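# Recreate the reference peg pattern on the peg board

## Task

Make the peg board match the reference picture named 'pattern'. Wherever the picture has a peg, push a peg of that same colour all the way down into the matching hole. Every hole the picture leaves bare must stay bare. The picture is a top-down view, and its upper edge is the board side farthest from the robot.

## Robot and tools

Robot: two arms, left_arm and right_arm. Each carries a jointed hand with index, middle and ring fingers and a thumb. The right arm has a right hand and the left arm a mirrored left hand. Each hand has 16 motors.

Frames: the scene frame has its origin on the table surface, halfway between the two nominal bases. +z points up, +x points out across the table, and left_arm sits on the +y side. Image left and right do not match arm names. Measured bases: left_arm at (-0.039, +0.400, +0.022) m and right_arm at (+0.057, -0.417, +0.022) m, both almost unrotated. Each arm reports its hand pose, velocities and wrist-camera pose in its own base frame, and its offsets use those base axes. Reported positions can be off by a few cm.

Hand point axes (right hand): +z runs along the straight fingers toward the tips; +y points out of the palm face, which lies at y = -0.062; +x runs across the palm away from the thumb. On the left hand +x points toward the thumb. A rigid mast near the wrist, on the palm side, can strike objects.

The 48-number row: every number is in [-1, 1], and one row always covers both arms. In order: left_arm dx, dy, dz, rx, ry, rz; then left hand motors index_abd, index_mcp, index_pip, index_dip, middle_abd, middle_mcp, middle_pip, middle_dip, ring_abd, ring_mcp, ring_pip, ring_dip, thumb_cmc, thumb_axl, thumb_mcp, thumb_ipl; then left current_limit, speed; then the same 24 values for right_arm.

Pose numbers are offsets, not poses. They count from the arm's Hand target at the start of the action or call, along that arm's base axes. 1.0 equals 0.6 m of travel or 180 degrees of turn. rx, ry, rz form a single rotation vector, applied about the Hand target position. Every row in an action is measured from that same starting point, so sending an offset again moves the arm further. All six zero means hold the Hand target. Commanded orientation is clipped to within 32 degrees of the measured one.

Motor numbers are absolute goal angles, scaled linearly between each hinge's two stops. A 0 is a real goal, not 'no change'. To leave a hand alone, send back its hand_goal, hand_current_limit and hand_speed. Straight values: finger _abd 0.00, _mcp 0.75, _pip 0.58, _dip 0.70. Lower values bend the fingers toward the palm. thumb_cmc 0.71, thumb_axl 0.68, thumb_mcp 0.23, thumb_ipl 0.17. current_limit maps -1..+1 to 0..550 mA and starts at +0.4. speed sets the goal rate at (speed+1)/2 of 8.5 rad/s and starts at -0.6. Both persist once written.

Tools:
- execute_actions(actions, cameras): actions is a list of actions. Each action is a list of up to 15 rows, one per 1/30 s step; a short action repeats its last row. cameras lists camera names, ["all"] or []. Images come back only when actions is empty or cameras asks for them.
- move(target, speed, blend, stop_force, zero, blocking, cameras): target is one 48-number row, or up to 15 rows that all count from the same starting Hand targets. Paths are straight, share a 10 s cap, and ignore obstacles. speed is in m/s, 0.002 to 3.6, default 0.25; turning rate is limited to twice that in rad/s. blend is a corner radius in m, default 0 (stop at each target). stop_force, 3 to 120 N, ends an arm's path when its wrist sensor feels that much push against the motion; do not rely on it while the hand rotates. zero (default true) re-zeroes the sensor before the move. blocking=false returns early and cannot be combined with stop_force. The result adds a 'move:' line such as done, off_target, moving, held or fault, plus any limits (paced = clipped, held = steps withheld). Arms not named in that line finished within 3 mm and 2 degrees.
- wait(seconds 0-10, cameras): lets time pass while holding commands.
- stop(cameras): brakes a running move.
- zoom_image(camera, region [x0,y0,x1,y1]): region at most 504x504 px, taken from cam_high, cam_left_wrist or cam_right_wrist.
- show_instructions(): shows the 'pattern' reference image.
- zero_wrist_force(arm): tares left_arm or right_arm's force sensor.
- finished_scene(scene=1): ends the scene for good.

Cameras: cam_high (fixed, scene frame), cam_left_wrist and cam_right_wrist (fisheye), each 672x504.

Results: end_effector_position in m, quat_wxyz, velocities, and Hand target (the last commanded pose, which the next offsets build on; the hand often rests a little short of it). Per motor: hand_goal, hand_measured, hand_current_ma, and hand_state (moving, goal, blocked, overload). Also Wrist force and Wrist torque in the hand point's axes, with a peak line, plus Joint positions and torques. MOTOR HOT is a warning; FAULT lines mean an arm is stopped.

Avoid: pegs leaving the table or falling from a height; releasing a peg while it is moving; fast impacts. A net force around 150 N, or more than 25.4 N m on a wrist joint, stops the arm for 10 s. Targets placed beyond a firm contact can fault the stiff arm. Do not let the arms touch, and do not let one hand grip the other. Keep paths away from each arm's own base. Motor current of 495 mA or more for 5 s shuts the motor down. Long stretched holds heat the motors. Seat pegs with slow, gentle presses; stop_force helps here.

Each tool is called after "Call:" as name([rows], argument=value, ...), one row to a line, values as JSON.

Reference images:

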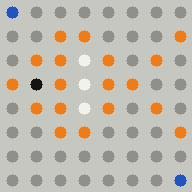

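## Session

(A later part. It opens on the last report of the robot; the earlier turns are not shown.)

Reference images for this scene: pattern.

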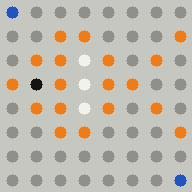

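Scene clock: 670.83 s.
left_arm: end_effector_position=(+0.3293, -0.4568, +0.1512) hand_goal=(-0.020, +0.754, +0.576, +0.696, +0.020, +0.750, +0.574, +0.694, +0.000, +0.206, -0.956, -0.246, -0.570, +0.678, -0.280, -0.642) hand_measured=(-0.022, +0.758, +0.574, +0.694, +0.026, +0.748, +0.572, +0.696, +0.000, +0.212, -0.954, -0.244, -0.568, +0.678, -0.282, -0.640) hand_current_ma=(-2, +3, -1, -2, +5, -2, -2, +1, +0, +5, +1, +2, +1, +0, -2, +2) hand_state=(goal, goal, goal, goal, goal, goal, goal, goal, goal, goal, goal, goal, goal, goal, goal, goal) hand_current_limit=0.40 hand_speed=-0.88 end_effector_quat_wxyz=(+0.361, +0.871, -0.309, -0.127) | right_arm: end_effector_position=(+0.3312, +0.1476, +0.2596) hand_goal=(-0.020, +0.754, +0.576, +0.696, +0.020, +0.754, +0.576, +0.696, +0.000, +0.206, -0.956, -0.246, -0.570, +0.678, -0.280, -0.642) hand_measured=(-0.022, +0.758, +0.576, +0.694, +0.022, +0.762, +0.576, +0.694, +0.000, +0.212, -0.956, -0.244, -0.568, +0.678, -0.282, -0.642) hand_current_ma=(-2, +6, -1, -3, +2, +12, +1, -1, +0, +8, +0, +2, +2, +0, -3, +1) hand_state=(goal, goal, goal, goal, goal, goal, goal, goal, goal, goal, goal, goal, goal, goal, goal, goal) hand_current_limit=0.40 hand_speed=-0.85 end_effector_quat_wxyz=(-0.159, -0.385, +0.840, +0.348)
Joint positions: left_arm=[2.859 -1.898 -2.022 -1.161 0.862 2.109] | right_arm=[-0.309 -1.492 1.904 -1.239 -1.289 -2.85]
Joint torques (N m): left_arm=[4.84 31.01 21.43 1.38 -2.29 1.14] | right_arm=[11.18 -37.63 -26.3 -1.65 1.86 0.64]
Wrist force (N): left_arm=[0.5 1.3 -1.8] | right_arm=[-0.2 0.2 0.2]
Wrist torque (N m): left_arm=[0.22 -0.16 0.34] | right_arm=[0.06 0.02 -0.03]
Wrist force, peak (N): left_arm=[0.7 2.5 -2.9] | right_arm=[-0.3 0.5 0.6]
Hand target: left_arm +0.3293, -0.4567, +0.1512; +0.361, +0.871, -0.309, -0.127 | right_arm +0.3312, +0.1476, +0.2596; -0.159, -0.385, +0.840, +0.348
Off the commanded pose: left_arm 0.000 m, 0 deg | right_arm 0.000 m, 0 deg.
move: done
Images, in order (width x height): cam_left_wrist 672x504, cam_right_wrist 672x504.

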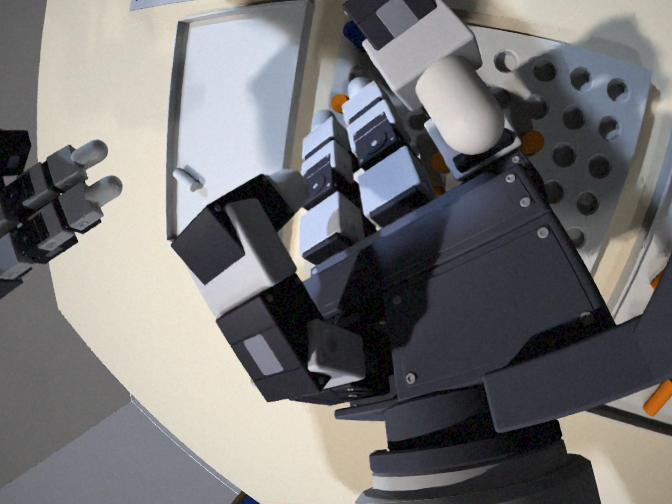

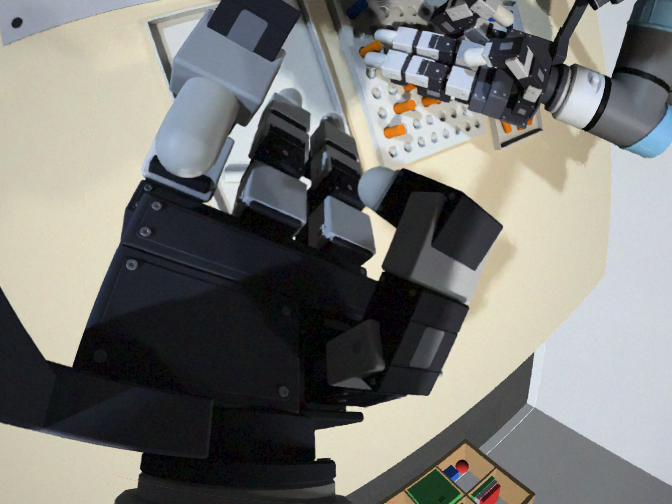

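Call:
move([
  [-0.0015,-0.002,-0.008,0,0,0,-0.02,0.754,0.576,0.696,0.02,0.752,0.576,0.696,0,0.205,-0.956,-0.246,-0.571,0.678,-0.281,-0.643,0.4,-0.88,0,0,0,0,0,0,-0.02,0.754,0.576,0.696,0.02,0.754,0.576,0.696,0,0.205,-0.956,-0.246,-0.571,0.678,-0.281,-0.643,0.4,-0.85],
  [-0.0015,-0.002,-0.008,0,0,0,-0.08,0.754,0.576,0.696,0.08,0.752,0.576,0.696,0,0.205,-0.956,-0.246,-0.571,0.678,-0.281,-0.643,0.4,-0.92,0,0,0,0,0,0,-0.02,0.754,0.576,0.696,0.02,0.754,0.576,0.696,0,0.205,-0.956,-0.246,-0.571,0.678,-0.281,-0.643,0.4,-0.85],
  [-0.0015,-0.002,-0.008,0,0,0,-0.18,0.754,0.576,0.696,0.18,0.752,0.576,0.696,0,0.205,-0.956,-0.246,-0.571,0.678,-0.281,-0.643,0.4,-0.8,0,0,0,0,0,0,-0.02,0.754,0.576,0.696,0.02,0.754,0.576,0.696,0,0.205,-0.956,-0.246,-0.571,0.678,-0.281,-0.643,0.4,-0.85],
], speed=[0.03,0.02,0.02])

Call:
move(target=[0,0,-0.03,0,0,0,-0.18,0.754,0.576,0.696,0.18,0.752,0.576,0.696,0,0.205,-0.956,-0.246,-0.571,0.678,-0.281,-0.643,0.4,-0.8,0,0,0,0,0,0,-0.02,0.754,0.576,0.696,0.02,0.754,0.576,0.696,0,0.205,-0.956,-0.246,-0.571,0.678,-0.281,-0.643,0.4,-0.85], speed=0.02, stop_force=3.5, cameras=["cam_right_wrist"])

Call:
zoom_image(camera="cam_right_wrist", region=[320, 10, 420, 85])

Scene clock: 674.37 s.
left_arm: end_effector_position=(+0.3284, -0.4579, +0.1464) hand_goal=(-0.180, +0.754, +0.576, +0.696, +0.180, +0.752, +0.576, +0.696, +0.000, +0.206, -0.956, -0.246, -0.570, +0.678, -0.280, -0.642) hand_measured=(-0.062, +0.758, +0.576, +0.694, +0.076, +0.700, +0.554, +0.696, +0.000, +0.212, -0.954, -0.244, -0.568, +0.678, -0.282, -0.640) hand_current_ma=(+319, +5, +0, -2, -270, -137, -38, +0, +0, +5, +1, +2, +1, +0, -2, +2) hand_state=(blocked, goal, goal, goal, blocked, blocked, blocked, goal, goal, goal, goal, goal, goal, goal, goal, goal) hand_current_limit=0.40 hand_speed=-0.80 end_effector_quat_wxyz=(+0.361, +0.871, -0.309, -0.127) | right_arm: end_effector_position=(+0.3312, +0.1476, +0.2596) hand_goal=(-0.020, +0.754, +0.576, +0.696, +0.020, +0.754, +0.576, +0.696, +0.000, +0.206, -0.956, -0.246, -0.570, +0.678, -0.280, -0.642) hand_measured=(-0.022, +0.758, +0.576, +0.694, +0.022, +0.762, +0.576, +0.694, +0.000, +0.212, -0.956, -0.244, -0.568, +0.678, -0.282, -0.642) hand_current_ma=(-2, +6, -1, -3, +2, +12, +1, -1, +0, +8, +0, +2, +2, +0, -3, +1) hand_state=(goal, goal, goal, goal, goal, goal, goal, goal, goal, goal, goal, goal, goal, goal, goal, goal) hand_current_limit=0.40 hand_speed=-0.85 end_effector_quat_wxyz=(-0.159, -0.385, +0.840, +0.348)
Joint positions: left_arm=[2.857 -1.907 -2.027 -1.145 0.861 2.106] | right_arm=[-0.309 -1.492 1.904 -1.239 -1.289 -2.85]
Joint torques (N m): left_arm=[6.36 38.55 23.25 -0.14 -0.57 1.01] | right_arm=[10.36 -38.6 -26.25 -1.58 1.87 0.48]
Wrist force (N): left_arm=[0.9 4.5 -4.8] | right_arm=[-0.4 0.5 0.1]
Wrist torque (N m): left_arm=[0.31 -0.17 0.36] | right_arm=[0.10 0.05 -0.05]
Wrist force, peak (N): left_arm=[-0.4 5.3 -6.0] | right_arm=[-0.6 0.5 0.3]
Hand target: left_arm +0.3284, -0.4579, +0.1464; +0.361, +0.871, -0.309, -0.127 | right_arm +0.3312, +0.1476, +0.2596; -0.159, -0.385, +0.840, +0.348
Off the commanded pose: left_arm 0.000 m, 0 deg | right_arm 0.000 m, 0 deg.
move: done

Scene clock: 675.23 s.
left_arm: end_effector_position=(+0.3284, -0.4580, +0.1456) hand_goal=(-0.180, +0.754, +0.576, +0.696, +0.180, +0.752, +0.576, +0.696, +0.000, +0.206, -0.956, -0.246, -0.570, +0.678, -0.280, -0.642) hand_measured=(-0.062, +0.754, +0.572, +0.692, +0.076, +0.688, +0.550, +0.696, +0.000, +0.212, -0.954, -0.244, -0.568, +0.678, -0.282, -0.640) hand_current_ma=(+319, +0, -3, -2, -268, -178, -46, +0, +0, +5, +1, +2, +1, +0, -2, +2) hand_state=(blocked, goal, goal, goal, blocked, blocked, blocked, goal, goal, goal, goal, goal, goal, goal, goal, goal) hand_current_limit=0.40 hand_speed=-0.80 end_effector_quat_wxyz=(+0.361, +0.871, -0.309, -0.127) | right_arm: end_effector_position=(+0.3312, +0.1476, +0.2596) hand_goal=(-0.020, +0.754, +0.576, +0.696, +0.020, +0.754, +0.576, +0.696, +0.000, +0.206, -0.956, -0.246, -0.570, +0.678, -0.280, -0.642) hand_measured=(-0.022, +0.758, +0.576, +0.694, +0.022, +0.762, +0.576, +0.694, +0.000, +0.212, -0.956, -0.244, -0.568, +0.678, -0.282, -0.642) hand_current_ma=(-2, +6, -1, -3, +2, +12, +1, -1, +0, +8, +0, +2, +2, +0, -3, +1) hand_state=(goal, goal, goal, goal, goal, goal, goal, goal, goal, goal, goal, goal, goal, goal, goal, goal) hand_current_limit=0.40 hand_speed=-0.85 end_effector_quat_wxyz=(-0.159, -0.385, +0.840, +0.348)
Joint positions: left_arm=[2.857 -1.908 -2.027 -1.143 0.861 2.106] | right_arm=[-0.309 -1.492 1.904 -1.239 -1.289 -2.85]
Joint torques (N m): left_arm=[5.66 24.29 24.33 3.11 -0.14 0.42] | right_arm=[11.36 -38.91 -26.01 -1.55 1.86 0.38]
Wrist force (N): left_arm=[1.1 3.5 -4.0] | right_arm=[-0.5 0.3 0.5]
Wrist torque (N m): left_arm=[0.29 -0.05 0.37] | right_arm=[0.04 0.05 -0.06]
Wrist force, peak (N): left_arm=[0.6 7.2 -7.8] | right_arm=[-0.4 0.5 0.4]
Hand target: left_arm +0.3284, -0.4580, +0.1456; +0.361, +0.871, -0.309, -0.127 (not the last commanded pose) | right_arm +0.3312, +0.1476, +0.2596; -0.159, -0.385, +0.840, +0.348
Off the commanded pose: left_arm 0.017 m, 0 deg | right_arm 0.000 m, 0 deg.
move: contact (left_arm)
Images, in order (width x height): cam_right_wrist 672x504.

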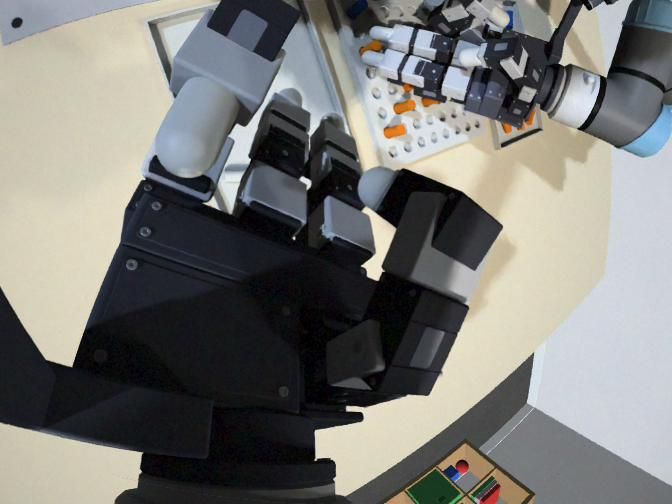

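Scaled by 5.040 from the camera's 672x504 image, which has a finer 960x720 frame.

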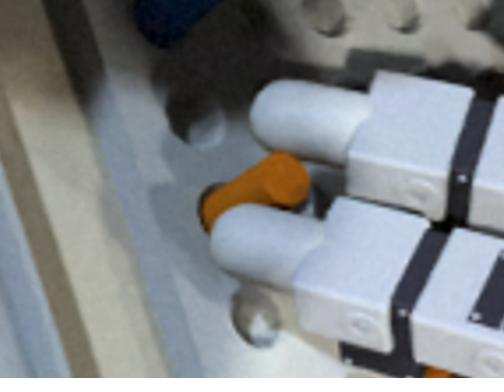

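Call:
wait(seconds=0.1, cameras=["cam_left_wrist","cam_right_wrist"])

Call:
zoom_image(camera="cam_left_wrist", region=[290, 60, 450, 180])

Call:
zoom_image(camera="cam_right_wrist", region=[340, 20, 440, 95])

Scene clock: 676.97 s.
left_arm: end_effector_position=(+0.3285, -0.4580, +0.1456) hand_goal=(-0.180, +0.754, +0.576, +0.696, +0.180, +0.752, +0.576, +0.696, +0.000, +0.206, -0.956, -0.246, -0.570, +0.678, -0.280, -0.642) hand_measured=(-0.062, +0.754, +0.572, +0.692, +0.076, +0.688, +0.550, +0.696, +0.000, +0.212, -0.954, -0.244, -0.568, +0.678, -0.282, -0.640) hand_current_ma=(+319, +0, -3, -2, -268, -178, -46, +0, +0, +5, +1, +2, +1, +0, -2, +2) hand_state=(blocked, goal, goal, goal, blocked, blocked, blocked, goal, goal, goal, goal, goal, goal, goal, goal, goal) hand_current_limit=0.40 hand_speed=-0.80 end_effector_quat_wxyz=(+0.361, +0.871, -0.309, -0.127) | right_arm: end_effector_position=(+0.3312, +0.1476, +0.2596) hand_goal=(-0.020, +0.754, +0.576, +0.696, +0.020, +0.754, +0.576, +0.696, +0.000, +0.206, -0.956, -0.246, -0.570, +0.678, -0.280, -0.642) hand_measured=(-0.022, +0.758, +0.576, +0.694, +0.022, +0.762, +0.576, +0.694, +0.000, +0.212, -0.956, -0.244, -0.568, +0.678, -0.282, -0.642) hand_current_ma=(-2, +6, -1, -3, +2, +12, +1, -1, +0, +8, +0, +2, +2, +0, -3, +1) hand_state=(goal, goal, goal, goal, goal, goal, goal, goal, goal, goal, goal, goal, goal, goal, goal, goal) hand_current_limit=0.40 hand_speed=-0.85 end_effector_quat_wxyz=(-0.159, -0.385, +0.840, +0.348)
Joint positions: left_arm=[2.857 -1.908 -2.027 -1.143 0.861 2.106] | right_arm=[-0.309 -1.492 1.904 -1.239 -1.289 -2.85]
Joint torques (N m): left_arm=[5.75 19.64 24.37 3.35 -0.29 -0.82] | right_arm=[11.23 -38.86 -26.04 -1.57 1.72 0.18]
Wrist force (N): left_arm=[0.8 3.7 -3.6] | right_arm=[-0.5 0.2 0.1]
Wrist torque (N m): left_arm=[0.29 -0.01 0.35] | right_arm=[0.07 0.06 -0.06]
Wrist force, peak (N): left_arm=[1.1 3.9 -3.9] | right_arm=[-0.6 0.7 0.2]
Hand target: left_arm +0.3284, -0.4580, +0.1456; +0.361, +0.871, -0.309, -0.127 (not the last commanded pose) | right_arm +0.3312, +0.1476, +0.2596; -0.159, -0.385, +0.840, +0.348
Off the commanded pose: left_arm 0.017 m, 0 deg | right_arm 0.000 m, 0 deg.
wait: 0.10 s; at rest from the start
Images, in order (width x height): cam_left_wrist 672x504, cam_right_wrist 672x504.

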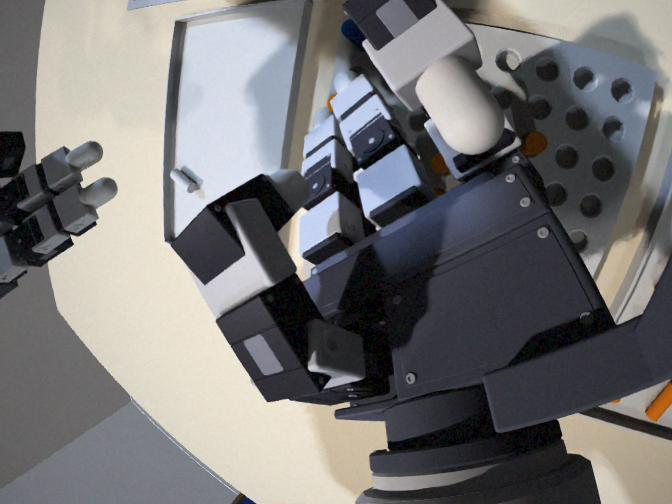

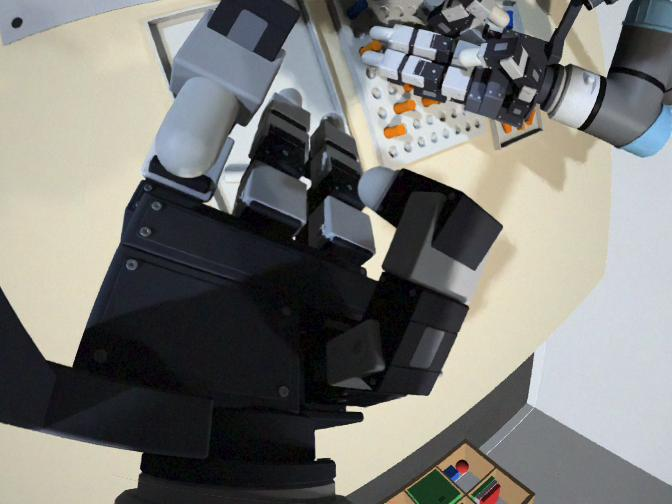

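Scaled by 3.150 from the camera's 672x504 image, which has a finer 960x720 frame.

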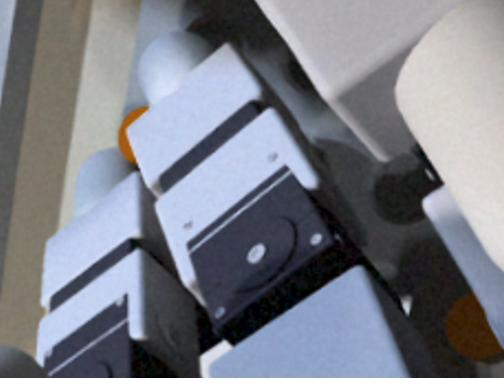

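Scaled by 5.040 from the camera's 672x504 image, which has a finer 960x720 frame.

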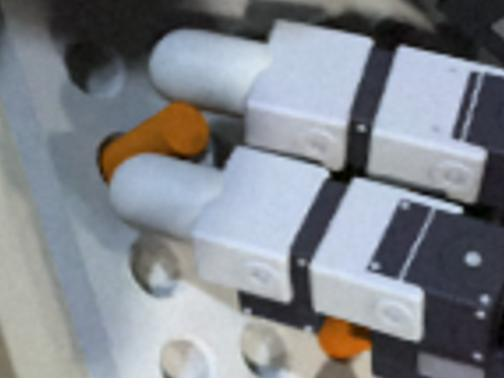

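Call:
move([
  [0,0,0.001,0,0,0,-0.02,0.754,0.576,0.696,0.0,0.690,0.550,0.696,0,0.205,-0.956,-0.246,-0.571,0.678,-0.281,-0.643,0.4,-0.85,0,0,0,0,0,0,-0.02,0.754,0.576,0.696,0.02,0.754,0.576,0.696,0,0.205,-0.956,-0.246,-0.571,0.678,-0.281,-0.643,0.4,-0.85],
  [0,0,0.1,0,0,0,-0.02,0.754,0.576,0.696,0.0,0.690,0.550,0.696,0,0.205,-0.956,-0.246,-0.571,0.678,-0.281,-0.643,0.4,-0.85,0,0,0,0,0,0,-0.02,0.754,0.576,0.696,0.02,0.754,0.576,0.696,0,0.205,-0.956,-0.246,-0.571,0.678,-0.281,-0.643,0.4,-0.85],
  [0.04,0.05,0.14,0,0,0,-0.02,0.754,0.576,0.696,0.02,0.752,0.576,0.696,0,0.205,-0.956,-0.246,-0.571,0.678,-0.281,-0.643,0.4,-0.85,0,0,0,0,0,0,-0.02,0.754,0.576,0.696,0.02,0.754,0.576,0.696,0,0.205,-0.956,-0.246,-0.571,0.678,-0.281,-0.643,0.4,-0.85],
], speed=[0.02,0.08,0.15], cameras=["cam_left_wrist","cam_right_wrist"])

Call:
zoom_image(camera="cam_right_wrist", region=[320, 0, 480, 120])

Call:
zoom_image(camera="cam_left_wrist", region=[300, 20, 460, 140])

Scene clock: 683.83 s.
left_arm: end_effector_position=(+0.3524, -0.4280, +0.2296) hand_goal=(-0.020, +0.754, +0.576, +0.696, +0.020, +0.752, +0.576, +0.696, +0.000, +0.206, -0.956, -0.246, -0.570, +0.678, -0.280, -0.642) hand_measured=(-0.022, +0.758, +0.576, +0.694, +0.018, +0.756, +0.574, +0.696, +0.000, +0.212, -0.954, -0.244, -0.568, +0.678, -0.282, -0.640) hand_current_ma=(-2, +4, +0, -2, -2, +3, -1, +0, +0, +5, +1, +2, +1, +0, -2, +2) hand_state=(goal, goal, goal, goal, goal, goal, goal, goal, goal, goal, goal, goal, goal, goal, goal, goal) hand_current_limit=0.40 hand_speed=-0.85 end_effector_quat_wxyz=(+0.361, +0.871, -0.309, -0.127) | right_arm: end_effector_position=(+0.3312, +0.1476, +0.2596) hand_goal=(-0.020, +0.754, +0.576, +0.696, +0.020, +0.754, +0.576, +0.696, +0.000, +0.206, -0.956, -0.246, -0.570, +0.678, -0.280, -0.642) hand_measured=(-0.022, +0.758, +0.576, +0.694, +0.022, +0.762, +0.576, +0.694, +0.000, +0.212, -0.956, -0.244, -0.568, +0.678, -0.282, -0.642) hand_current_ma=(-2, +6, -1, -3, +2, +12, +1, -1, +0, +8, +0, +2, +2, +0, -3, +1) hand_state=(goal, goal, goal, goal, goal, goal, goal, goal, goal, goal, goal, goal, goal, goal, goal, goal) hand_current_limit=0.40 hand_speed=-0.85 end_effector_quat_wxyz=(-0.159, -0.385, +0.840, +0.348)
Joint positions: left_arm=[2.925 -1.784 -1.908 -1.439 0.887 2.188] | right_arm=[-0.309 -1.492 1.904 -1.239 -1.289 -2.85]
Joint torques (N m): left_arm=[6.66 19.07 27.05 -0.45 -3.33 1.17] | right_arm=[11.18 -38.05 -26.32 -1.47 1.66 0.03]
Wrist force (N): left_arm=[0.5 0.5 -1.4] | right_arm=[-0.3 0.5 0.1]
Wrist torque (N m): left_arm=[0.25 -0.14 0.36] | right_arm=[0.10 0.03 -0.04]
Wrist force, peak (N): left_arm=[1.1 3.9 -4.1] | right_arm=[-0.5 0.5 0.3]
Hand target: left_arm +0.3524, -0.4280, +0.2296; +0.361, +0.871, -0.309, -0.127 | right_arm +0.3312, +0.1476, +0.2596; -0.159, -0.385, +0.840, +0.348
Off the commanded pose: left_arm 0.000 m, 0 deg | right_arm 0.000 m, 0 deg.
move: done
Images, in order (width x height): cam_left_wrist 672x504, cam_right_wrist 672x504.

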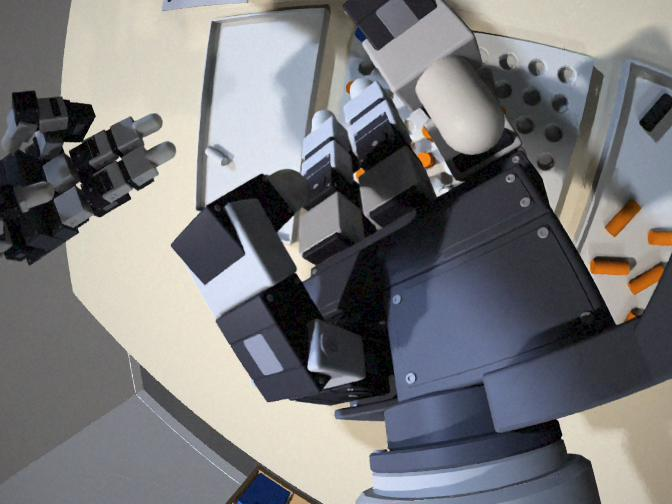

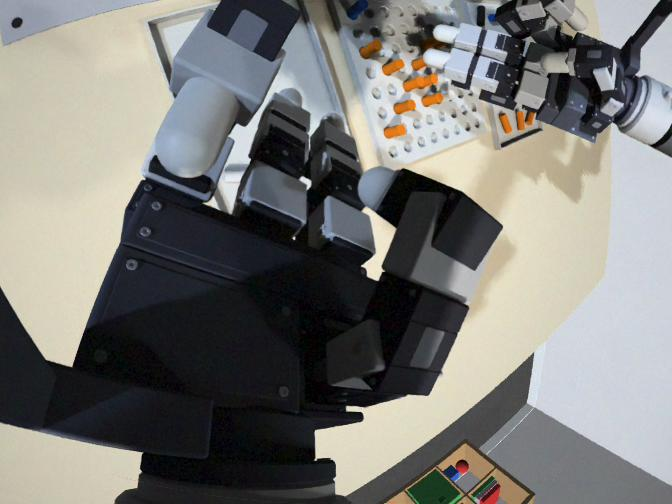

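Scaled by 3.150 from the camera's 672x504 image, which has a finer 960x720 frame.

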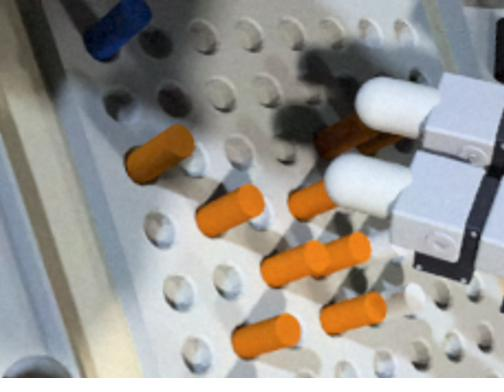

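Scaled by 3.150 from the camera's 672x504 image, which has a finer 960x720 frame.

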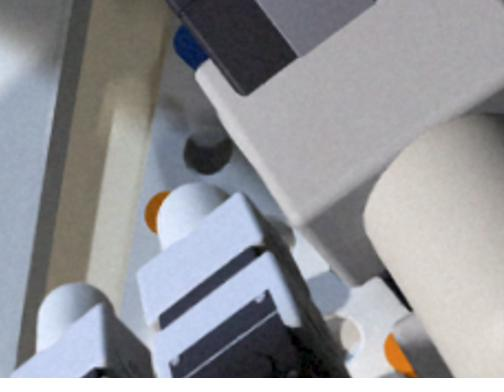

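Call:
move([
  [0.0708,0.3193,0.0,0.5179,-0.0636,0.2766,-0.02,0.754,0.576,0.696,0.02,0.752,0.576,0.696,0,0.205,-0.956,-0.246,-0.571,0.678,-0.281,-0.643,0.4,-0.85,0,0,0,0,0,0,-0.02,0.754,0.576,0.696,0.02,0.754,0.576,0.696,0,0.205,-0.956,-0.246,-0.571,0.678,-0.281,-0.643,0.4,-0.85],
  [0.0708,0.3193,-0.2827,0.5179,-0.0636,0.2766,-0.02,0.754,0.576,0.696,0.02,0.752,0.576,0.696,0,0.205,-0.956,-0.246,-0.571,0.678,-0.281,-0.643,0.4,-0.85,0,0,0,0,0,0,-0.02,0.754,0.576,0.696,0.02,0.754,0.576,0.696,0,0.205,-0.956,-0.246,-0.571,0.678,-0.281,-0.643,0.4,-0.85],
], speed=[0.45,0.25], blend=[0.03,0], cameras=["cam_left_wrist"])

Call:
zoom_image(camera="cam_left_wrist", region=[270, 20, 390, 110])

Scene clock: 689.80 s.
left_arm: end_effector_position=(+0.3949, -0.2364, +0.0601) hand_goal=(-0.020, +0.754, +0.576, +0.696, +0.020, +0.752, +0.576, +0.696, +0.000, +0.206, -0.956, -0.246, -0.570, +0.678, -0.280, -0.642) hand_measured=(-0.022, +0.748, +0.576, +0.694, +0.018, +0.746, +0.574, +0.696, +0.000, +0.208, -0.954, -0.244, -0.568, +0.678, -0.280, -0.640) hand_current_ma=(-1, -8, +0, -2, -1, -7, -1, +0, +0, +3, +1, +2, +1, +0, -1, +2) hand_state=(goal, goal, goal, goal, goal, goal, goal, goal, goal, goal, goal, goal, goal, goal, goal, goal) hand_current_limit=0.40 hand_speed=-0.85 end_effector_quat_wxyz=(-0.374, +0.902, +0.199, -0.083) | right_arm: end_effector_position=(+0.3312, +0.1476, +0.2596) hand_goal=(-0.020, +0.754, +0.576, +0.696, +0.020, +0.754, +0.576, +0.696, +0.000, +0.206, -0.956, -0.246, -0.570, +0.678, -0.280, -0.642) hand_measured=(-0.022, +0.758, +0.576, +0.694, +0.022, +0.762, +0.576, +0.694, +0.000, +0.212, -0.956, -0.244, -0.568, +0.678, -0.282, -0.642) hand_current_ma=(-2, +6, -1, -3, +2, +12, +1, -1, +0, +8, +0, +2, +2, +0, -3, +1) hand_state=(goal, goal, goal, goal, goal, goal, goal, goal, goal, goal, goal, goal, goal, goal, goal, goal) hand_current_limit=0.40 hand_speed=-0.85 end_effector_quat_wxyz=(-0.159, -0.385, +0.840, +0.348)
Joint positions: left_arm=[2.711 -1.861 -1.897 -1.606 2.047 0.542] | right_arm=[-0.309 -1.492 1.904 -1.239 -1.289 -2.85]
Joint torques (N m): left_arm=[6.96 23.91 14.33 2.65 3 0.87] | right_arm=[11.59 -37.86 -25.23 -1.34 1.53 -0.07]
Wrist force (N): left_arm=[-0.2 -1.3 -0.5] | right_arm=[-0.1 0.5 0.2]
Wrist torque (N m): left_arm=[-0.14 -0.03 -0.26] | right_arm=[0.10 0.00 -0.02]
Wrist force, peak (N): left_arm=[0.0 -2.5 -1.6] | right_arm=[-0.3 0.6 0.5]
Hand target: left_arm +0.3949, -0.2364, +0.0600; -0.374, +0.902, +0.199, -0.083 | right_arm +0.3312, +0.1476, +0.2596; -0.159, -0.385, +0.840, +0.348
Off the commanded pose: left_arm 0.000 m, 0 deg | right_arm 0.000 m, 0 deg.
move: done
Images, in order (width x height): cam_left_wrist 672x504.

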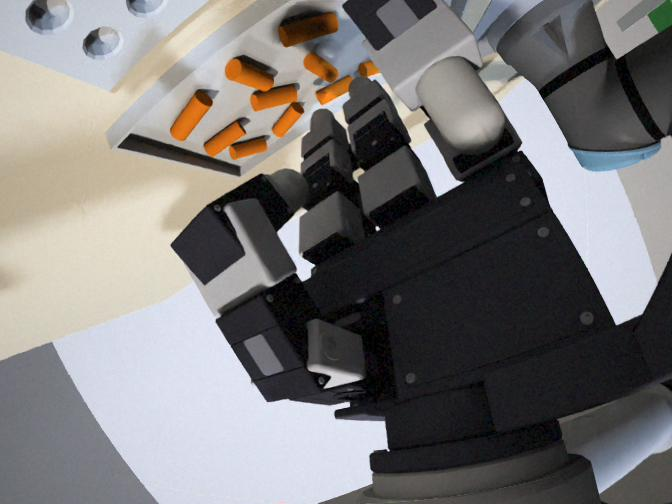

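Scaled by 4.200 from the camera's 672x504 image, which has a finer 960x720 frame.

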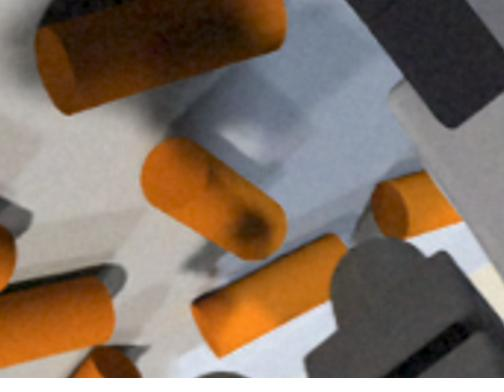

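Call:
move(target=[-0.0098,-0.0042,-0.05,0,0,-0.0156,-0.02,0.754,0.576,0.696,0.02,0.752,0.576,0.696,0,0.205,-0.956,-0.246,-0.571,0.678,-0.281,-0.643,0.4,-0.85,0,0,0,0,0,0,-0.02,0.754,0.576,0.696,0.02,0.754,0.576,0.696,0,0.205,-0.956,-0.246,-0.571,0.678,-0.281,-0.643,0.4,-0.85], speed=0.1)

Call:
move(target=[0,0,-0.03,0,0,0,-0.02,0.754,0.576,0.696,0.02,0.752,0.576,0.696,0,0.205,-0.956,-0.246,-0.571,0.678,-0.281,-0.643,0.4,-0.85,0,0,0,0,0,0,-0.02,0.754,0.576,0.696,0.02,0.754,0.576,0.696,0,0.205,-0.956,-0.246,-0.571,0.678,-0.281,-0.643,0.4,-0.85], speed=0.02, stop_force=3, cameras=["cam_left_wrist"])

Call:
zoom_image(camera="cam_left_wrist", region=[290, 50, 410, 140])

Scene clock: 692.00 s.
left_arm: end_effector_position=(+0.3890, -0.2389, +0.0299) hand_goal=(-0.020, +0.754, +0.576, +0.696, +0.020, +0.752, +0.576, +0.696, +0.000, +0.206, -0.956, -0.246, -0.570, +0.678, -0.280, -0.642) hand_measured=(-0.022, +0.748, +0.576, +0.694, +0.018, +0.746, +0.574, +0.696, +0.000, +0.208, -0.954, -0.244, -0.568, +0.678, -0.280, -0.640) hand_current_ma=(-1, -8, +0, -2, -1, -7, -1, +0, +0, +3, +1, +2, +1, +0, -1, +2) hand_state=(goal, goal, goal, goal, goal, goal, goal, goal, goal, goal, goal, goal, goal, goal, goal, goal) hand_current_limit=0.40 hand_speed=-0.85 end_effector_quat_wxyz=(-0.376, +0.907, +0.177, -0.074) | right_arm: end_effector_position=(+0.3312, +0.1476, +0.2596) hand_goal=(-0.020, +0.754, +0.576, +0.696, +0.020, +0.754, +0.576, +0.696, +0.000, +0.206, -0.956, -0.246, -0.570, +0.678, -0.280, -0.642) hand_measured=(-0.022, +0.758, +0.576, +0.694, +0.022, +0.762, +0.576, +0.694, +0.000, +0.212, -0.956, -0.244, -0.568, +0.678, -0.282, -0.642) hand_current_ma=(-2, +6, -1, -3, +2, +12, +1, -1, +0, +8, +0, +2, +2, +0, -3, +1) hand_state=(goal, goal, goal, goal, goal, goal, goal, goal, goal, goal, goal, goal, goal, goal, goal, goal) hand_current_limit=0.40 hand_speed=-0.85 end_effector_quat_wxyz=(-0.159, -0.385, +0.840, +0.348)
Joint positions: left_arm=[2.695 -1.895 -1.95 -1.505 2.067 0.573] | right_arm=[-0.309 -1.492 1.904 -1.239 -1.289 -2.85]
Joint torques (N m): left_arm=[9.24 39.8 24.89 0.14 -1.48 -1.12] | right_arm=[11.01 -38.04 -26.08 -1.37 1.53 -0.11]
Wrist force (N): left_arm=[0.0 -1.1 -0.6] | right_arm=[-0.4 0.3 0.1]
Wrist torque (N m): left_arm=[-0.09 -0.05 -0.22] | right_arm=[0.07 0.04 -0.05]
Wrist force, peak (N): left_arm=[0.3 -1.6 -1.2] | right_arm=[-0.5 0.6 0.2]
Hand target: left_arm +0.3890, -0.2389, +0.0300; -0.376, +0.907, +0.177, -0.074 | right_arm +0.3312, +0.1476, +0.2596; -0.159, -0.385, +0.840, +0.348
Off the commanded pose: left_arm 0.000 m, 0 deg | right_arm 0.000 m, 0 deg.
move: done

Scene clock: 693.77 s.
left_arm: end_effector_position=(+0.3891, -0.2389, +0.0171) hand_goal=(-0.020, +0.754, +0.576, +0.696, +0.020, +0.752, +0.576, +0.696, +0.000, +0.206, -0.956, -0.246, -0.570, +0.678, -0.280, -0.642) hand_measured=(-0.022, +0.754, +0.580, +0.698, +0.018, +0.752, +0.582, +0.698, +0.000, +0.208, -0.954, -0.244, -0.568, +0.678, -0.280, -0.640) hand_current_ma=(-1, +0, +4, +1, -1, +0, +5, +1, +0, +2, +1, +2, +1, +0, -1, +2) hand_state=(goal, goal, goal, goal, goal, goal, goal, goal, goal, goal, goal, goal, goal, goal, goal, goal) hand_current_limit=0.40 hand_speed=-0.85 end_effector_quat_wxyz=(-0.376, +0.907, +0.177, -0.074) | right_arm: end_effector_position=(+0.3312, +0.1476, +0.2596) hand_goal=(-0.020, +0.754, +0.576, +0.696, +0.020, +0.754, +0.576, +0.696, +0.000, +0.206, -0.956, -0.246, -0.570, +0.678, -0.280, -0.642) hand_measured=(-0.022, +0.758, +0.576, +0.694, +0.022, +0.762, +0.576, +0.694, +0.000, +0.212, -0.956, -0.244, -0.568, +0.678, -0.282, -0.642) hand_current_ma=(-2, +6, -1, -3, +2, +12, +1, -1, +0, +8, +0, +2, +2, +0, -3, +1) hand_state=(goal, goal, goal, goal, goal, goal, goal, goal, goal, goal, goal, goal, goal, goal, goal, goal) hand_current_limit=0.40 hand_speed=-0.85 end_effector_quat_wxyz=(-0.159, -0.385, +0.840, +0.348)
Joint positions: left_arm=[2.695 -1.917 -1.962 -1.472 2.067 0.573] | right_arm=[-0.309 -1.492 1.904 -1.239 -1.289 -2.85]
Joint torques (N m): left_arm=[5.92 39.92 24.63 3.08 -1.22 -1.08] | right_arm=[11.72 -37.6 -26.48 -1.18 1.37 -0.08]
Wrist force (N): left_arm=[-0.2 -1.6 -0.6] | right_arm=[-0.6 0.2 0.2]
Wrist torque (N m): left_arm=[-0.06 -0.05 -0.23] | right_arm=[0.05 0.07 -0.07]
Wrist force, peak (N): left_arm=[0.1 -3.1 -3.9] | right_arm=[-0.4 0.5 0.4]
Hand target: left_arm +0.3891, -0.2389, +0.0171; -0.376, +0.907, +0.177, -0.074 (not the last commanded pose) | right_arm +0.3312, +0.1476, +0.2596; -0.159, -0.385, +0.840, +0.348
Off the commanded pose: left_arm 0.005 m, 0 deg | right_arm 0.000 m, 0 deg.
move: contact (left_arm)
Images, in order (width x height): cam_left_wrist 672x504.

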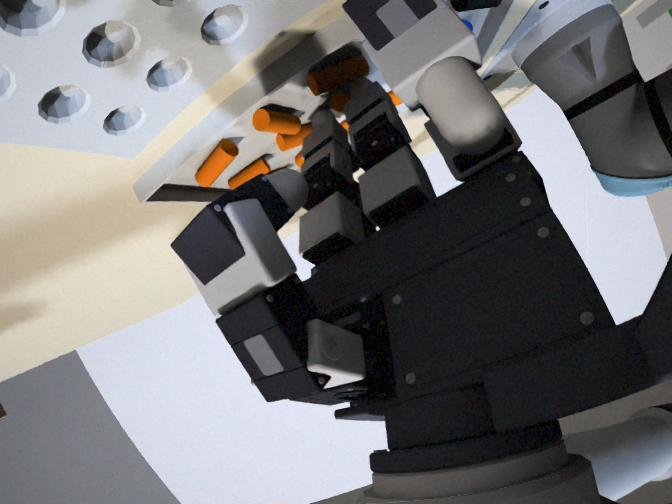

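Scaled by 4.200 from the camera's 672x504 image, which has a finer 960x720 frame.

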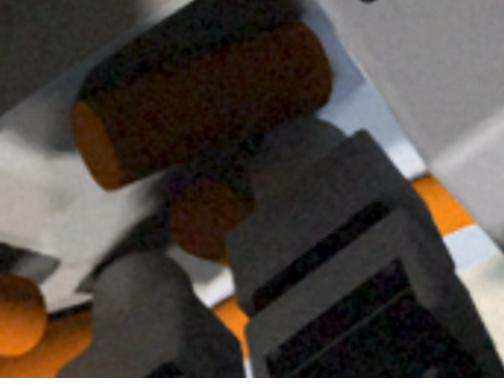

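Call:
move([
  [0,0,0,0,0,0,-0.08,0.754,0.576,0.696,0.08,0.752,0.576,0.696,0,0.205,-0.956,-0.246,-0.571,0.678,-0.281,-0.643,0.4,-0.92,0,0,0,0,0,0,-0.02,0.754,0.576,0.696,0.02,0.754,0.576,0.696,0,0.205,-0.956,-0.246,-0.571,0.678,-0.281,-0.643,0.4,-0.85],
  [0,0,0,0,0,0,-0.18,0.754,0.576,0.696,0.18,0.752,0.576,0.696,0,0.205,-0.956,-0.246,-0.571,0.678,-0.281,-0.643,0.4,-0.8,0,0,0,0,0,0,-0.02,0.754,0.576,0.696,0.02,0.754,0.576,0.696,0,0.205,-0.956,-0.246,-0.571,0.678,-0.281,-0.643,0.4,-0.85],
  [0,0,0.28,0,0,0,-0.18,0.754,0.576,0.696,0.18,0.752,0.576,0.696,0,0.205,-0.956,-0.246,-0.571,0.678,-0.281,-0.643,0.4,-0.8,0,0,0,0,0,0,-0.02,0.754,0.576,0.696,0.02,0.754,0.576,0.696,0,0.205,-0.956,-0.246,-0.571,0.678,-0.281,-0.643,0.4,-0.85],
  [-0.0773,-0.11,0.34,-0.5143,0.076,-0.2646,-0.18,0.754,0.576,0.696,0.18,0.752,0.576,0.696,0,0.205,-0.956,-0.246,-0.571,0.678,-0.281,-0.643,0.4,-0.8,0,0,0,0,0,0,-0.02,0.754,0.576,0.696,0.02,0.754,0.576,0.696,0,0.205,-0.956,-0.246,-0.571,0.678,-0.281,-0.643,0.4,-0.85],
  [-0.0773,-0.11,0.2382,-0.5143,0.076,-0.2646,-0.18,0.754,0.576,0.696,0.18,0.752,0.576,0.696,0,0.205,-0.956,-0.246,-0.571,0.678,-0.281,-0.643,0.4,-0.8,0,0,0,0,0,0,-0.02,0.754,0.576,0.696,0.02,0.754,0.576,0.696,0,0.205,-0.956,-0.246,-0.571,0.678,-0.281,-0.643,0.4,-0.85],
], speed=[0.1,0.1,0.3,0.45,0.15], blend=[0,0,0.03,0.01,0], cameras=["cam_left_wrist","cam_right_wrist"])

Call:
zoom_image(camera="cam_right_wrist", region=[360, 0, 480, 90])

Call:
zoom_image(camera="cam_left_wrist", region=[290, 40, 410, 130])

Scene clock: 699.60 s.
left_arm: end_effector_position=(+0.3427, -0.3049, +0.1601) hand_goal=(-0.180, +0.754, +0.576, +0.696, +0.180, +0.752, +0.576, +0.696, +0.000, +0.206, -0.956, -0.246, -0.570, +0.678, -0.280, -0.642) hand_measured=(-0.064, +0.756, +0.576, +0.698, +0.064, +0.758, +0.576, +0.698, +0.000, +0.212, -0.954, -0.244, -0.568, +0.678, -0.282, -0.640) hand_current_ma=(+315, +2, +0, +1, -313, +7, +0, +1, +0, +5, +1, +2, +1, +0, -1, +2) hand_state=(blocked, goal, goal, goal, blocked, goal, goal, goal, goal, goal, goal, goal, goal, goal, goal, goal) hand_current_limit=0.40 hand_speed=-0.80 end_effector_quat_wxyz=(+0.361, +0.871, -0.309, -0.127) | right_arm: end_effector_position=(+0.3312, +0.1476, +0.2596) hand_goal=(-0.020, +0.754, +0.576, +0.696, +0.020, +0.754, +0.576, +0.696, +0.000, +0.206, -0.956, -0.246, -0.570, +0.678, -0.280, -0.642) hand_measured=(-0.022, +0.758, +0.576, +0.694, +0.022, +0.762, +0.576, +0.694, +0.000, +0.212, -0.956, -0.244, -0.568, +0.678, -0.282, -0.642) hand_current_ma=(-2, +6, -1, -3, +2, +12, +1, -1, +0, +8, +0, +2, +2, +0, -3, +1) hand_state=(goal, goal, goal, goal, goal, goal, goal, goal, goal, goal, goal, goal, goal, goal, goal, goal) hand_current_limit=0.40 hand_speed=-0.85 end_effector_quat_wxyz=(-0.159, -0.385, +0.840, +0.348)
Joint positions: left_arm=[3.175 -1.773 -2.1 -1.418 1.007 2.458] | right_arm=[-0.309 -1.492 1.904 -1.239 -1.289 -2.85]
Joint torques (N m): left_arm=[-8.47 22.8 19.41 2.8 -2.61 -0.91] | right_arm=[10.24 -37.6 -26.28 -1.28 1.27 0.06]
Wrist force (N): left_arm=[0.7 0.6 -1.5] | right_arm=[-0.3 0.4 0.4]
Wrist torque (N m): left_arm=[0.28 -0.15 0.39] | right_arm=[0.06 0.02 -0.03]
Wrist force, peak (N): left_arm=[-0.1 -2.3 -1.8] | right_arm=[-0.7 0.5 0.2]
Hand target: left_arm +0.3427, -0.3049, +0.1600; +0.361, +0.871, -0.309, -0.127 | right_arm +0.3312, +0.1476, +0.2596; -0.159, -0.385, +0.840, +0.348
Off the commanded pose: left_arm 0.000 m, 0 deg | right_arm 0.000 m, 0 deg.
move: done
Images, in order (width x height): cam_left_wrist 672x504, cam_right_wrist 672x504.

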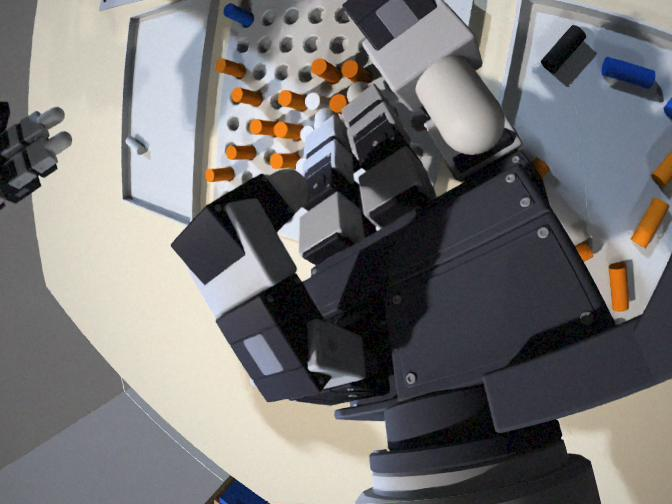

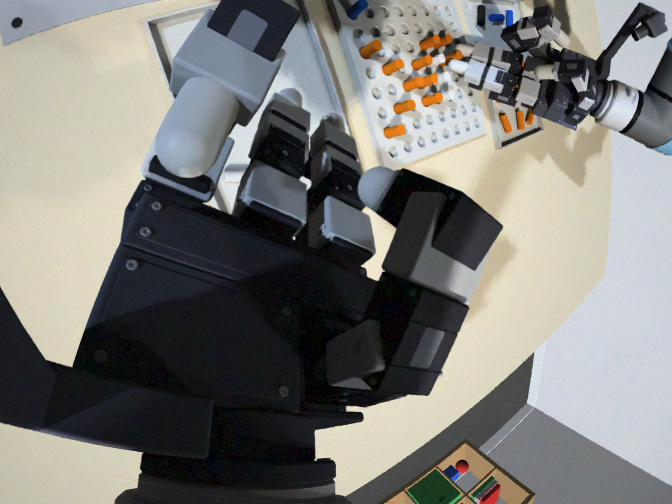

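Scaled by 4.200 from the camera's 672x504 image, which has a finer 960x720 frame.

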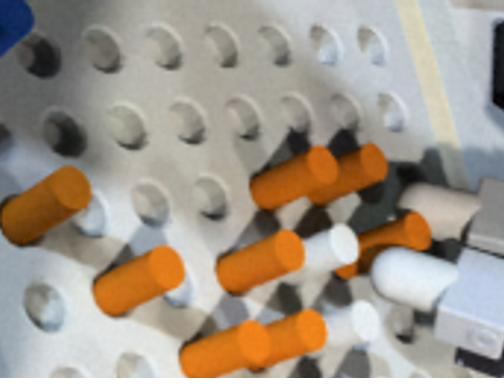

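Scaled by 4.200 from the camera's 672x504 image, which has a finer 960x720 frame.

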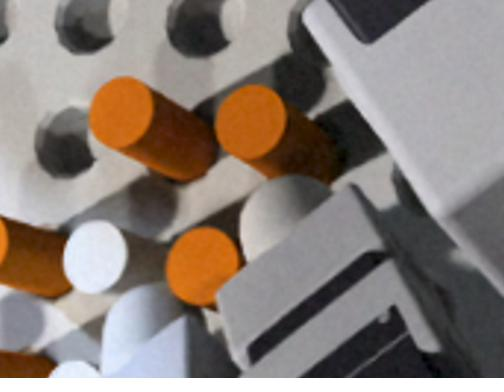

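Call:
move([
  [-0.0015,-0.0022,-0.004,0,0,0,-0.18,0.754,0.576,0.696,0.18,0.752,0.576,0.696,0,0.205,-0.956,-0.246,-0.571,0.678,-0.281,-0.643,0.4,-0.8,0,0,0,0,0,0,-0.02,0.754,0.576,0.696,0.02,0.754,0.576,0.696,0,0.205,-0.956,-0.246,-0.571,0.678,-0.281,-0.643,0.4,-0.85],
  [-0.0015,-0.0022,-0.04,0,0,0,-0.18,0.754,0.576,0.696,0.18,0.752,0.576,0.696,0,0.205,-0.956,-0.246,-0.571,0.678,-0.281,-0.643,0.4,-0.8,0,0,0,0,0,0,-0.02,0.754,0.576,0.696,0.02,0.754,0.576,0.696,0,0.205,-0.956,-0.246,-0.571,0.678,-0.281,-0.643,0.4,-0.85],
], speed=[0.03,0.02], stop_force=3, cameras=["cam_left_wrist"])

Call:
zoom_image(camera="cam_left_wrist", region=[290, 40, 410, 130])

Scene clock: 703.50 s.
left_arm: end_effector_position=(+0.3418, -0.3062, +0.1479) hand_goal=(-0.180, +0.754, +0.576, +0.696, +0.180, +0.752, +0.576, +0.696, +0.000, +0.206, -0.956, -0.246, -0.570, +0.678, -0.280, -0.642) hand_measured=(-0.064, +0.752, +0.572, +0.694, +0.064, +0.750, +0.570, +0.694, +0.000, +0.212, -0.954, -0.244, -0.568, +0.678, -0.282, -0.640) hand_current_ma=(+315, -1, -5, -2, -313, -1, -6, -2, +0, +5, +1, +2, +1, +0, -2, +2) hand_state=(blocked, goal, goal, goal, blocked, goal, goal, goal, goal, goal, goal, goal, goal, goal, goal, goal) hand_current_limit=0.40 hand_speed=-0.80 end_effector_quat_wxyz=(+0.361, +0.871, -0.309, -0.127) | right_arm: end_effector_position=(+0.3312, +0.1476, +0.2596) hand_goal=(-0.020, +0.754, +0.576, +0.696, +0.020, +0.754, +0.576, +0.696, +0.000, +0.206, -0.956, -0.246, -0.570, +0.678, -0.280, -0.642) hand_measured=(-0.022, +0.758, +0.576, +0.694, +0.022, +0.762, +0.576, +0.694, +0.000, +0.212, -0.956, -0.244, -0.568, +0.678, -0.282, -0.642) hand_current_ma=(-2, +6, -1, -3, +2, +12, +1, -1, +0, +8, +0, +2, +2, +0, -3, +1) hand_state=(goal, goal, goal, goal, goal, goal, goal, goal, goal, goal, goal, goal, goal, goal, goal, goal) hand_current_limit=0.40 hand_speed=-0.85 end_effector_quat_wxyz=(-0.159, -0.385, +0.840, +0.348)
Joint positions: left_arm=[3.172 -1.795 -2.114 -1.381 1.006 2.456] | right_arm=[-0.309 -1.492 1.904 -1.239 -1.289 -2.85]
Joint torques (N m): left_arm=[1.81 33.46 24.68 3.19 -0.88 1.06] | right_arm=[10.25 -38.11 -26.09 -1.07 1.12 -0.1]
Wrist force (N): left_arm=[0.3 0.8 -2.1] | right_arm=[-0.2 0.3 0.4]
Wrist torque (N m): left_arm=[0.23 -0.14 0.37] | right_arm=[0.04 0.01 -0.04]
Wrist force, peak (N): left_arm=[0.2 2.1 -4.7] | right_arm=[-0.5 0.4 0.4]
Hand target: left_arm +0.3418, -0.3062, +0.1479; +0.361, +0.871, -0.309, -0.127 (not the last commanded pose) | right_arm +0.3312, +0.1476, +0.2596; -0.159, -0.385, +0.840, +0.348
Off the commanded pose: left_arm 0.012 m, 0 deg | right_arm 0.000 m, 0 deg.
move: contact (left_arm); path passed 1 of 2 targets
Images, in order (width x height): cam_left_wrist 672x504.

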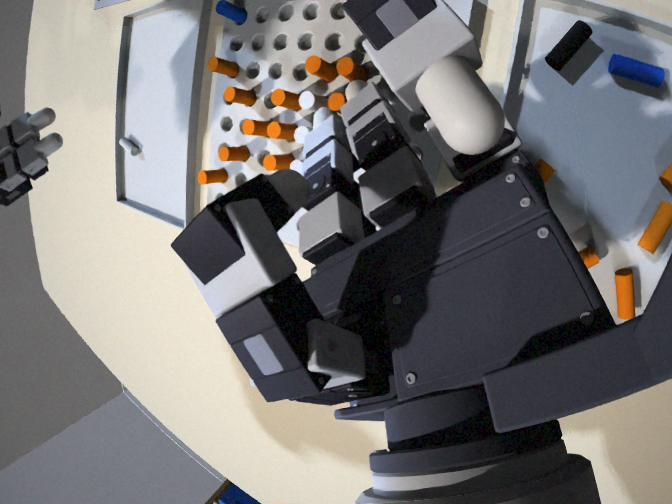

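Scaled by 4.200 from the camera's 672x504 image, which has a finer 960x720 frame.

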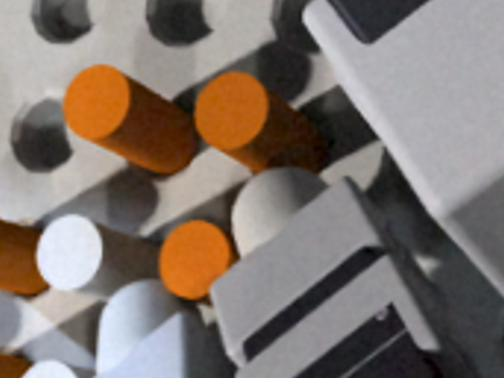

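Call:
move(target=[0,0,-0.03,0,0,0,-0.18,0.754,0.576,0.696,0.18,0.752,0.576,0.696,0,0.205,-0.956,-0.246,-0.571,0.678,-0.281,-0.643,0.4,-0.8,0,0,0,0,0,0,-0.02,0.754,0.576,0.696,0.02,0.754,0.576,0.696,0,0.205,-0.956,-0.246,-0.571,0.678,-0.281,-0.643,0.4,-0.85], speed=0.015, stop_force=4, cameras=["cam_left_wrist"])

Call:
zoom_image(camera="cam_left_wrist", region=[290, 40, 410, 130])

Scene clock: 705.27 s.
left_arm: end_effector_position=(+0.3418, -0.3062, +0.1447) hand_goal=(-0.180, +0.754, +0.576, +0.696, +0.180, +0.752, +0.576, +0.696, +0.000, +0.206, -0.956, -0.246, -0.570, +0.678, -0.280, -0.642) hand_measured=(-0.064, +0.736, +0.562, +0.688, +0.064, +0.732, +0.558, +0.688, +0.000, +0.212, -0.954, -0.244, -0.568, +0.678, -0.282, -0.640) hand_current_ma=(+315, -29, -18, -9, -313, -36, -26, -8, +0, +5, +1, +2, +1, +0, -2, +2) hand_state=(blocked, goal, goal, goal, blocked, blocked, goal, goal, goal, goal, goal, goal, goal, goal, goal, goal) hand_current_limit=0.40 hand_speed=-0.80 end_effector_quat_wxyz=(+0.361, +0.871, -0.309, -0.127) | right_arm: end_effector_position=(+0.3312, +0.1476, +0.2596) hand_goal=(-0.020, +0.754, +0.576, +0.696, +0.020, +0.754, +0.576, +0.696, +0.000, +0.206, -0.956, -0.246, -0.570, +0.678, -0.280, -0.642) hand_measured=(-0.022, +0.758, +0.576, +0.694, +0.022, +0.762, +0.576, +0.694, +0.000, +0.212, -0.956, -0.244, -0.568, +0.678, -0.282, -0.642) hand_current_ma=(-2, +6, -1, -3, +2, +12, +1, -1, +0, +8, +0, +2, +2, +0, -3, +1) hand_state=(goal, goal, goal, goal, goal, goal, goal, goal, goal, goal, goal, goal, goal, goal, goal, goal) hand_current_limit=0.40 hand_speed=-0.85 end_effector_quat_wxyz=(-0.159, -0.385, +0.840, +0.348)
Joint positions: left_arm=[3.172 -1.801 -2.117 -1.371 1.006 2.456] | right_arm=[-0.309 -1.492 1.904 -1.239 -1.289 -2.85]
Joint torques (N m): left_arm=[-5.67 33.88 24.03 2.4 -0.8 0.52] | right_arm=[11.28 -38.01 -26.35 -1.1 1.06 -0.1]
Wrist force (N): left_arm=[0.4 1.7 -2.9] | right_arm=[-0.4 0.4 0.1]
Wrist torque (N m): left_arm=[0.27 -0.14 0.37] | right_arm=[0.10 0.04 -0.04]
Wrist force, peak (N): left_arm=[0.2 3.3 -5.9] | right_arm=[-0.6 0.5 0.2]
Hand target: left_arm +0.3418, -0.3062, +0.1447; +0.361, +0.871, -0.309, -0.127 (not the last commanded pose) | right_arm +0.3312, +0.1476, +0.2596; -0.159, -0.385, +0.840, +0.348
Off the commanded pose: left_arm 0.015 m, 0 deg | right_arm 0.000 m, 0 deg.
move: contact (left_arm)
Images, in order (width x height): cam_left_wrist 672x504.

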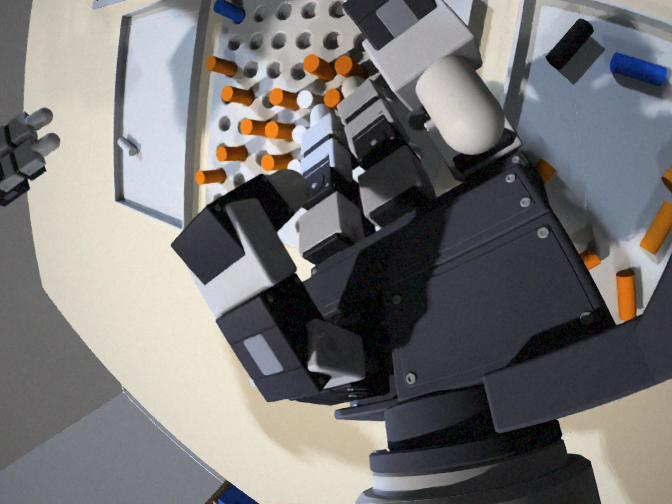

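Scaled by 4.200 from the camera's 672x504 image, which has a finer 960x720 frame.

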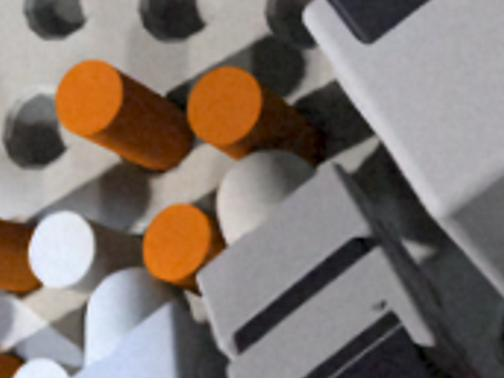

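Call:
move([
  [0,0,0.002,0,0,0,-0.02,0.754,0.576,0.696,0.02,0.752,0.576,0.696,0,0.205,-0.956,-0.246,-0.571,0.678,-0.281,-0.643,0.4,-0.85,0,0,0,0,0,0,-0.02,0.754,0.576,0.696,0.02,0.754,0.576,0.696,0,0.205,-0.956,-0.246,-0.571,0.678,-0.281,-0.643,0.4,-0.85],
  [0,0,0.005,0,0,0,-0.02,0.754,0.576,0.696,0.02,0.752,0.576,0.696,0,0.205,-0.956,-0.246,-0.571,0.678,-0.281,-0.643,0.4,-0.85,0,0,0,0,0,0,-0.02,0.754,0.576,0.696,0.02,0.754,0.576,0.696,0,0.205,-0.956,-0.246,-0.571,0.678,-0.281,-0.643,0.4,-0.85],
], speed=0.03, cameras=["cam_left_wrist"])

Call:
zoom_image(camera="cam_left_wrist", region=[290, 40, 410, 130])

Scene clock: 707.53 s.
left_arm: end_effector_position=(+0.3418, -0.3062, +0.1477) hand_goal=(-0.020, +0.754, +0.576, +0.696, +0.020, +0.752, +0.576, +0.696, +0.000, +0.206, -0.956, -0.246, -0.570, +0.678, -0.280, -0.642) hand_measured=(-0.022, +0.758, +0.574, +0.694, +0.022, +0.756, +0.574, +0.694, +0.000, +0.212, -0.954, -0.244, -0.568, +0.678, -0.282, -0.640) hand_current_ma=(-2, +3, -1, -2, +1, +3, -1, -2, +0, +5, +1, +2, +1, +0, -2, +2) hand_state=(goal, goal, goal, goal, goal, goal, goal, goal, goal, goal, goal, goal, goal, goal, goal, goal) hand_current_limit=0.40 hand_speed=-0.85 end_effector_quat_wxyz=(+0.361, +0.871, -0.309, -0.127) | right_arm: end_effector_position=(+0.3312, +0.1476, +0.2596) hand_goal=(-0.020, +0.754, +0.576, +0.696, +0.020, +0.754, +0.576, +0.696, +0.000, +0.206, -0.956, -0.246, -0.570, +0.678, -0.280, -0.642) hand_measured=(-0.022, +0.758, +0.576, +0.694, +0.022, +0.762, +0.576, +0.694, +0.000, +0.212, -0.956, -0.244, -0.568, +0.678, -0.282, -0.642) hand_current_ma=(-2, +6, -1, -3, +2, +12, +1, -1, +0, +8, +0, +2, +2, +0, -3, +1) hand_state=(goal, goal, goal, goal, goal, goal, goal, goal, goal, goal, goal, goal, goal, goal, goal, goal) hand_current_limit=0.40 hand_speed=-0.85 end_effector_quat_wxyz=(-0.159, -0.385, +0.840, +0.348)
Joint positions: left_arm=[3.172 -1.795 -2.114 -1.38 1.006 2.456] | right_arm=[-0.309 -1.492 1.904 -1.239 -1.289 -2.85]
Joint torques (N m): left_arm=[-7.32 29.92 23.37 0.37 -0.83 0.47] | right_arm=[11.15 -38.04 -25.5 -1.17 1.16 -0.05]
Wrist force (N): left_arm=[0.6 0.5 -1.4] | right_arm=[-0.4 0.2 0.2]
Wrist torque (N m): left_arm=[0.26 -0.14 0.38] | right_arm=[0.05 0.04 -0.05]
Wrist force, peak (N): left_arm=[0.6 2.1 -3.2] | right_arm=[-0.3 0.7 0.3]
Hand target: left_arm +0.3418, -0.3062, +0.1477; +0.361, +0.871, -0.309, -0.127 | right_arm +0.3312, +0.1476, +0.2596; -0.159, -0.385, +0.840, +0.348
Off the commanded pose: left_arm 0.000 m, 0 deg | right_arm 0.000 m, 0 deg.
move: done
Images, in order (width x height): cam_left_wrist 672x504.

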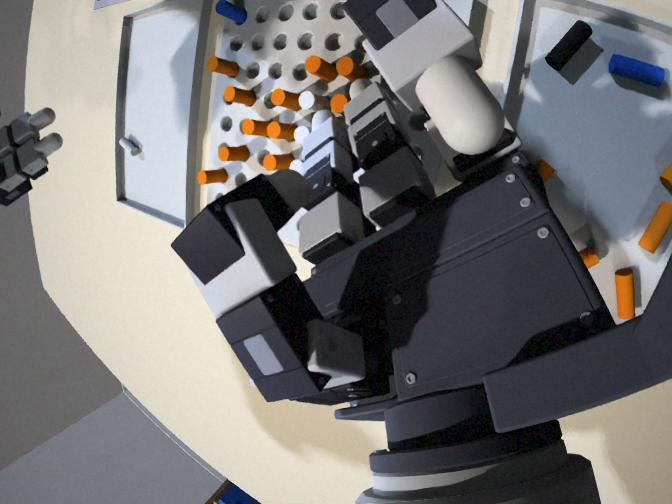

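Scaled by 4.200 from the camera's 672x504 image, which has a finer 960x720 frame.

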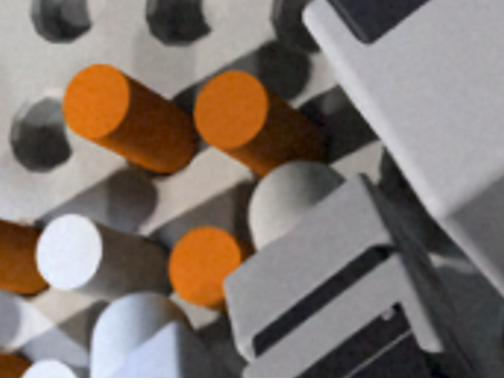

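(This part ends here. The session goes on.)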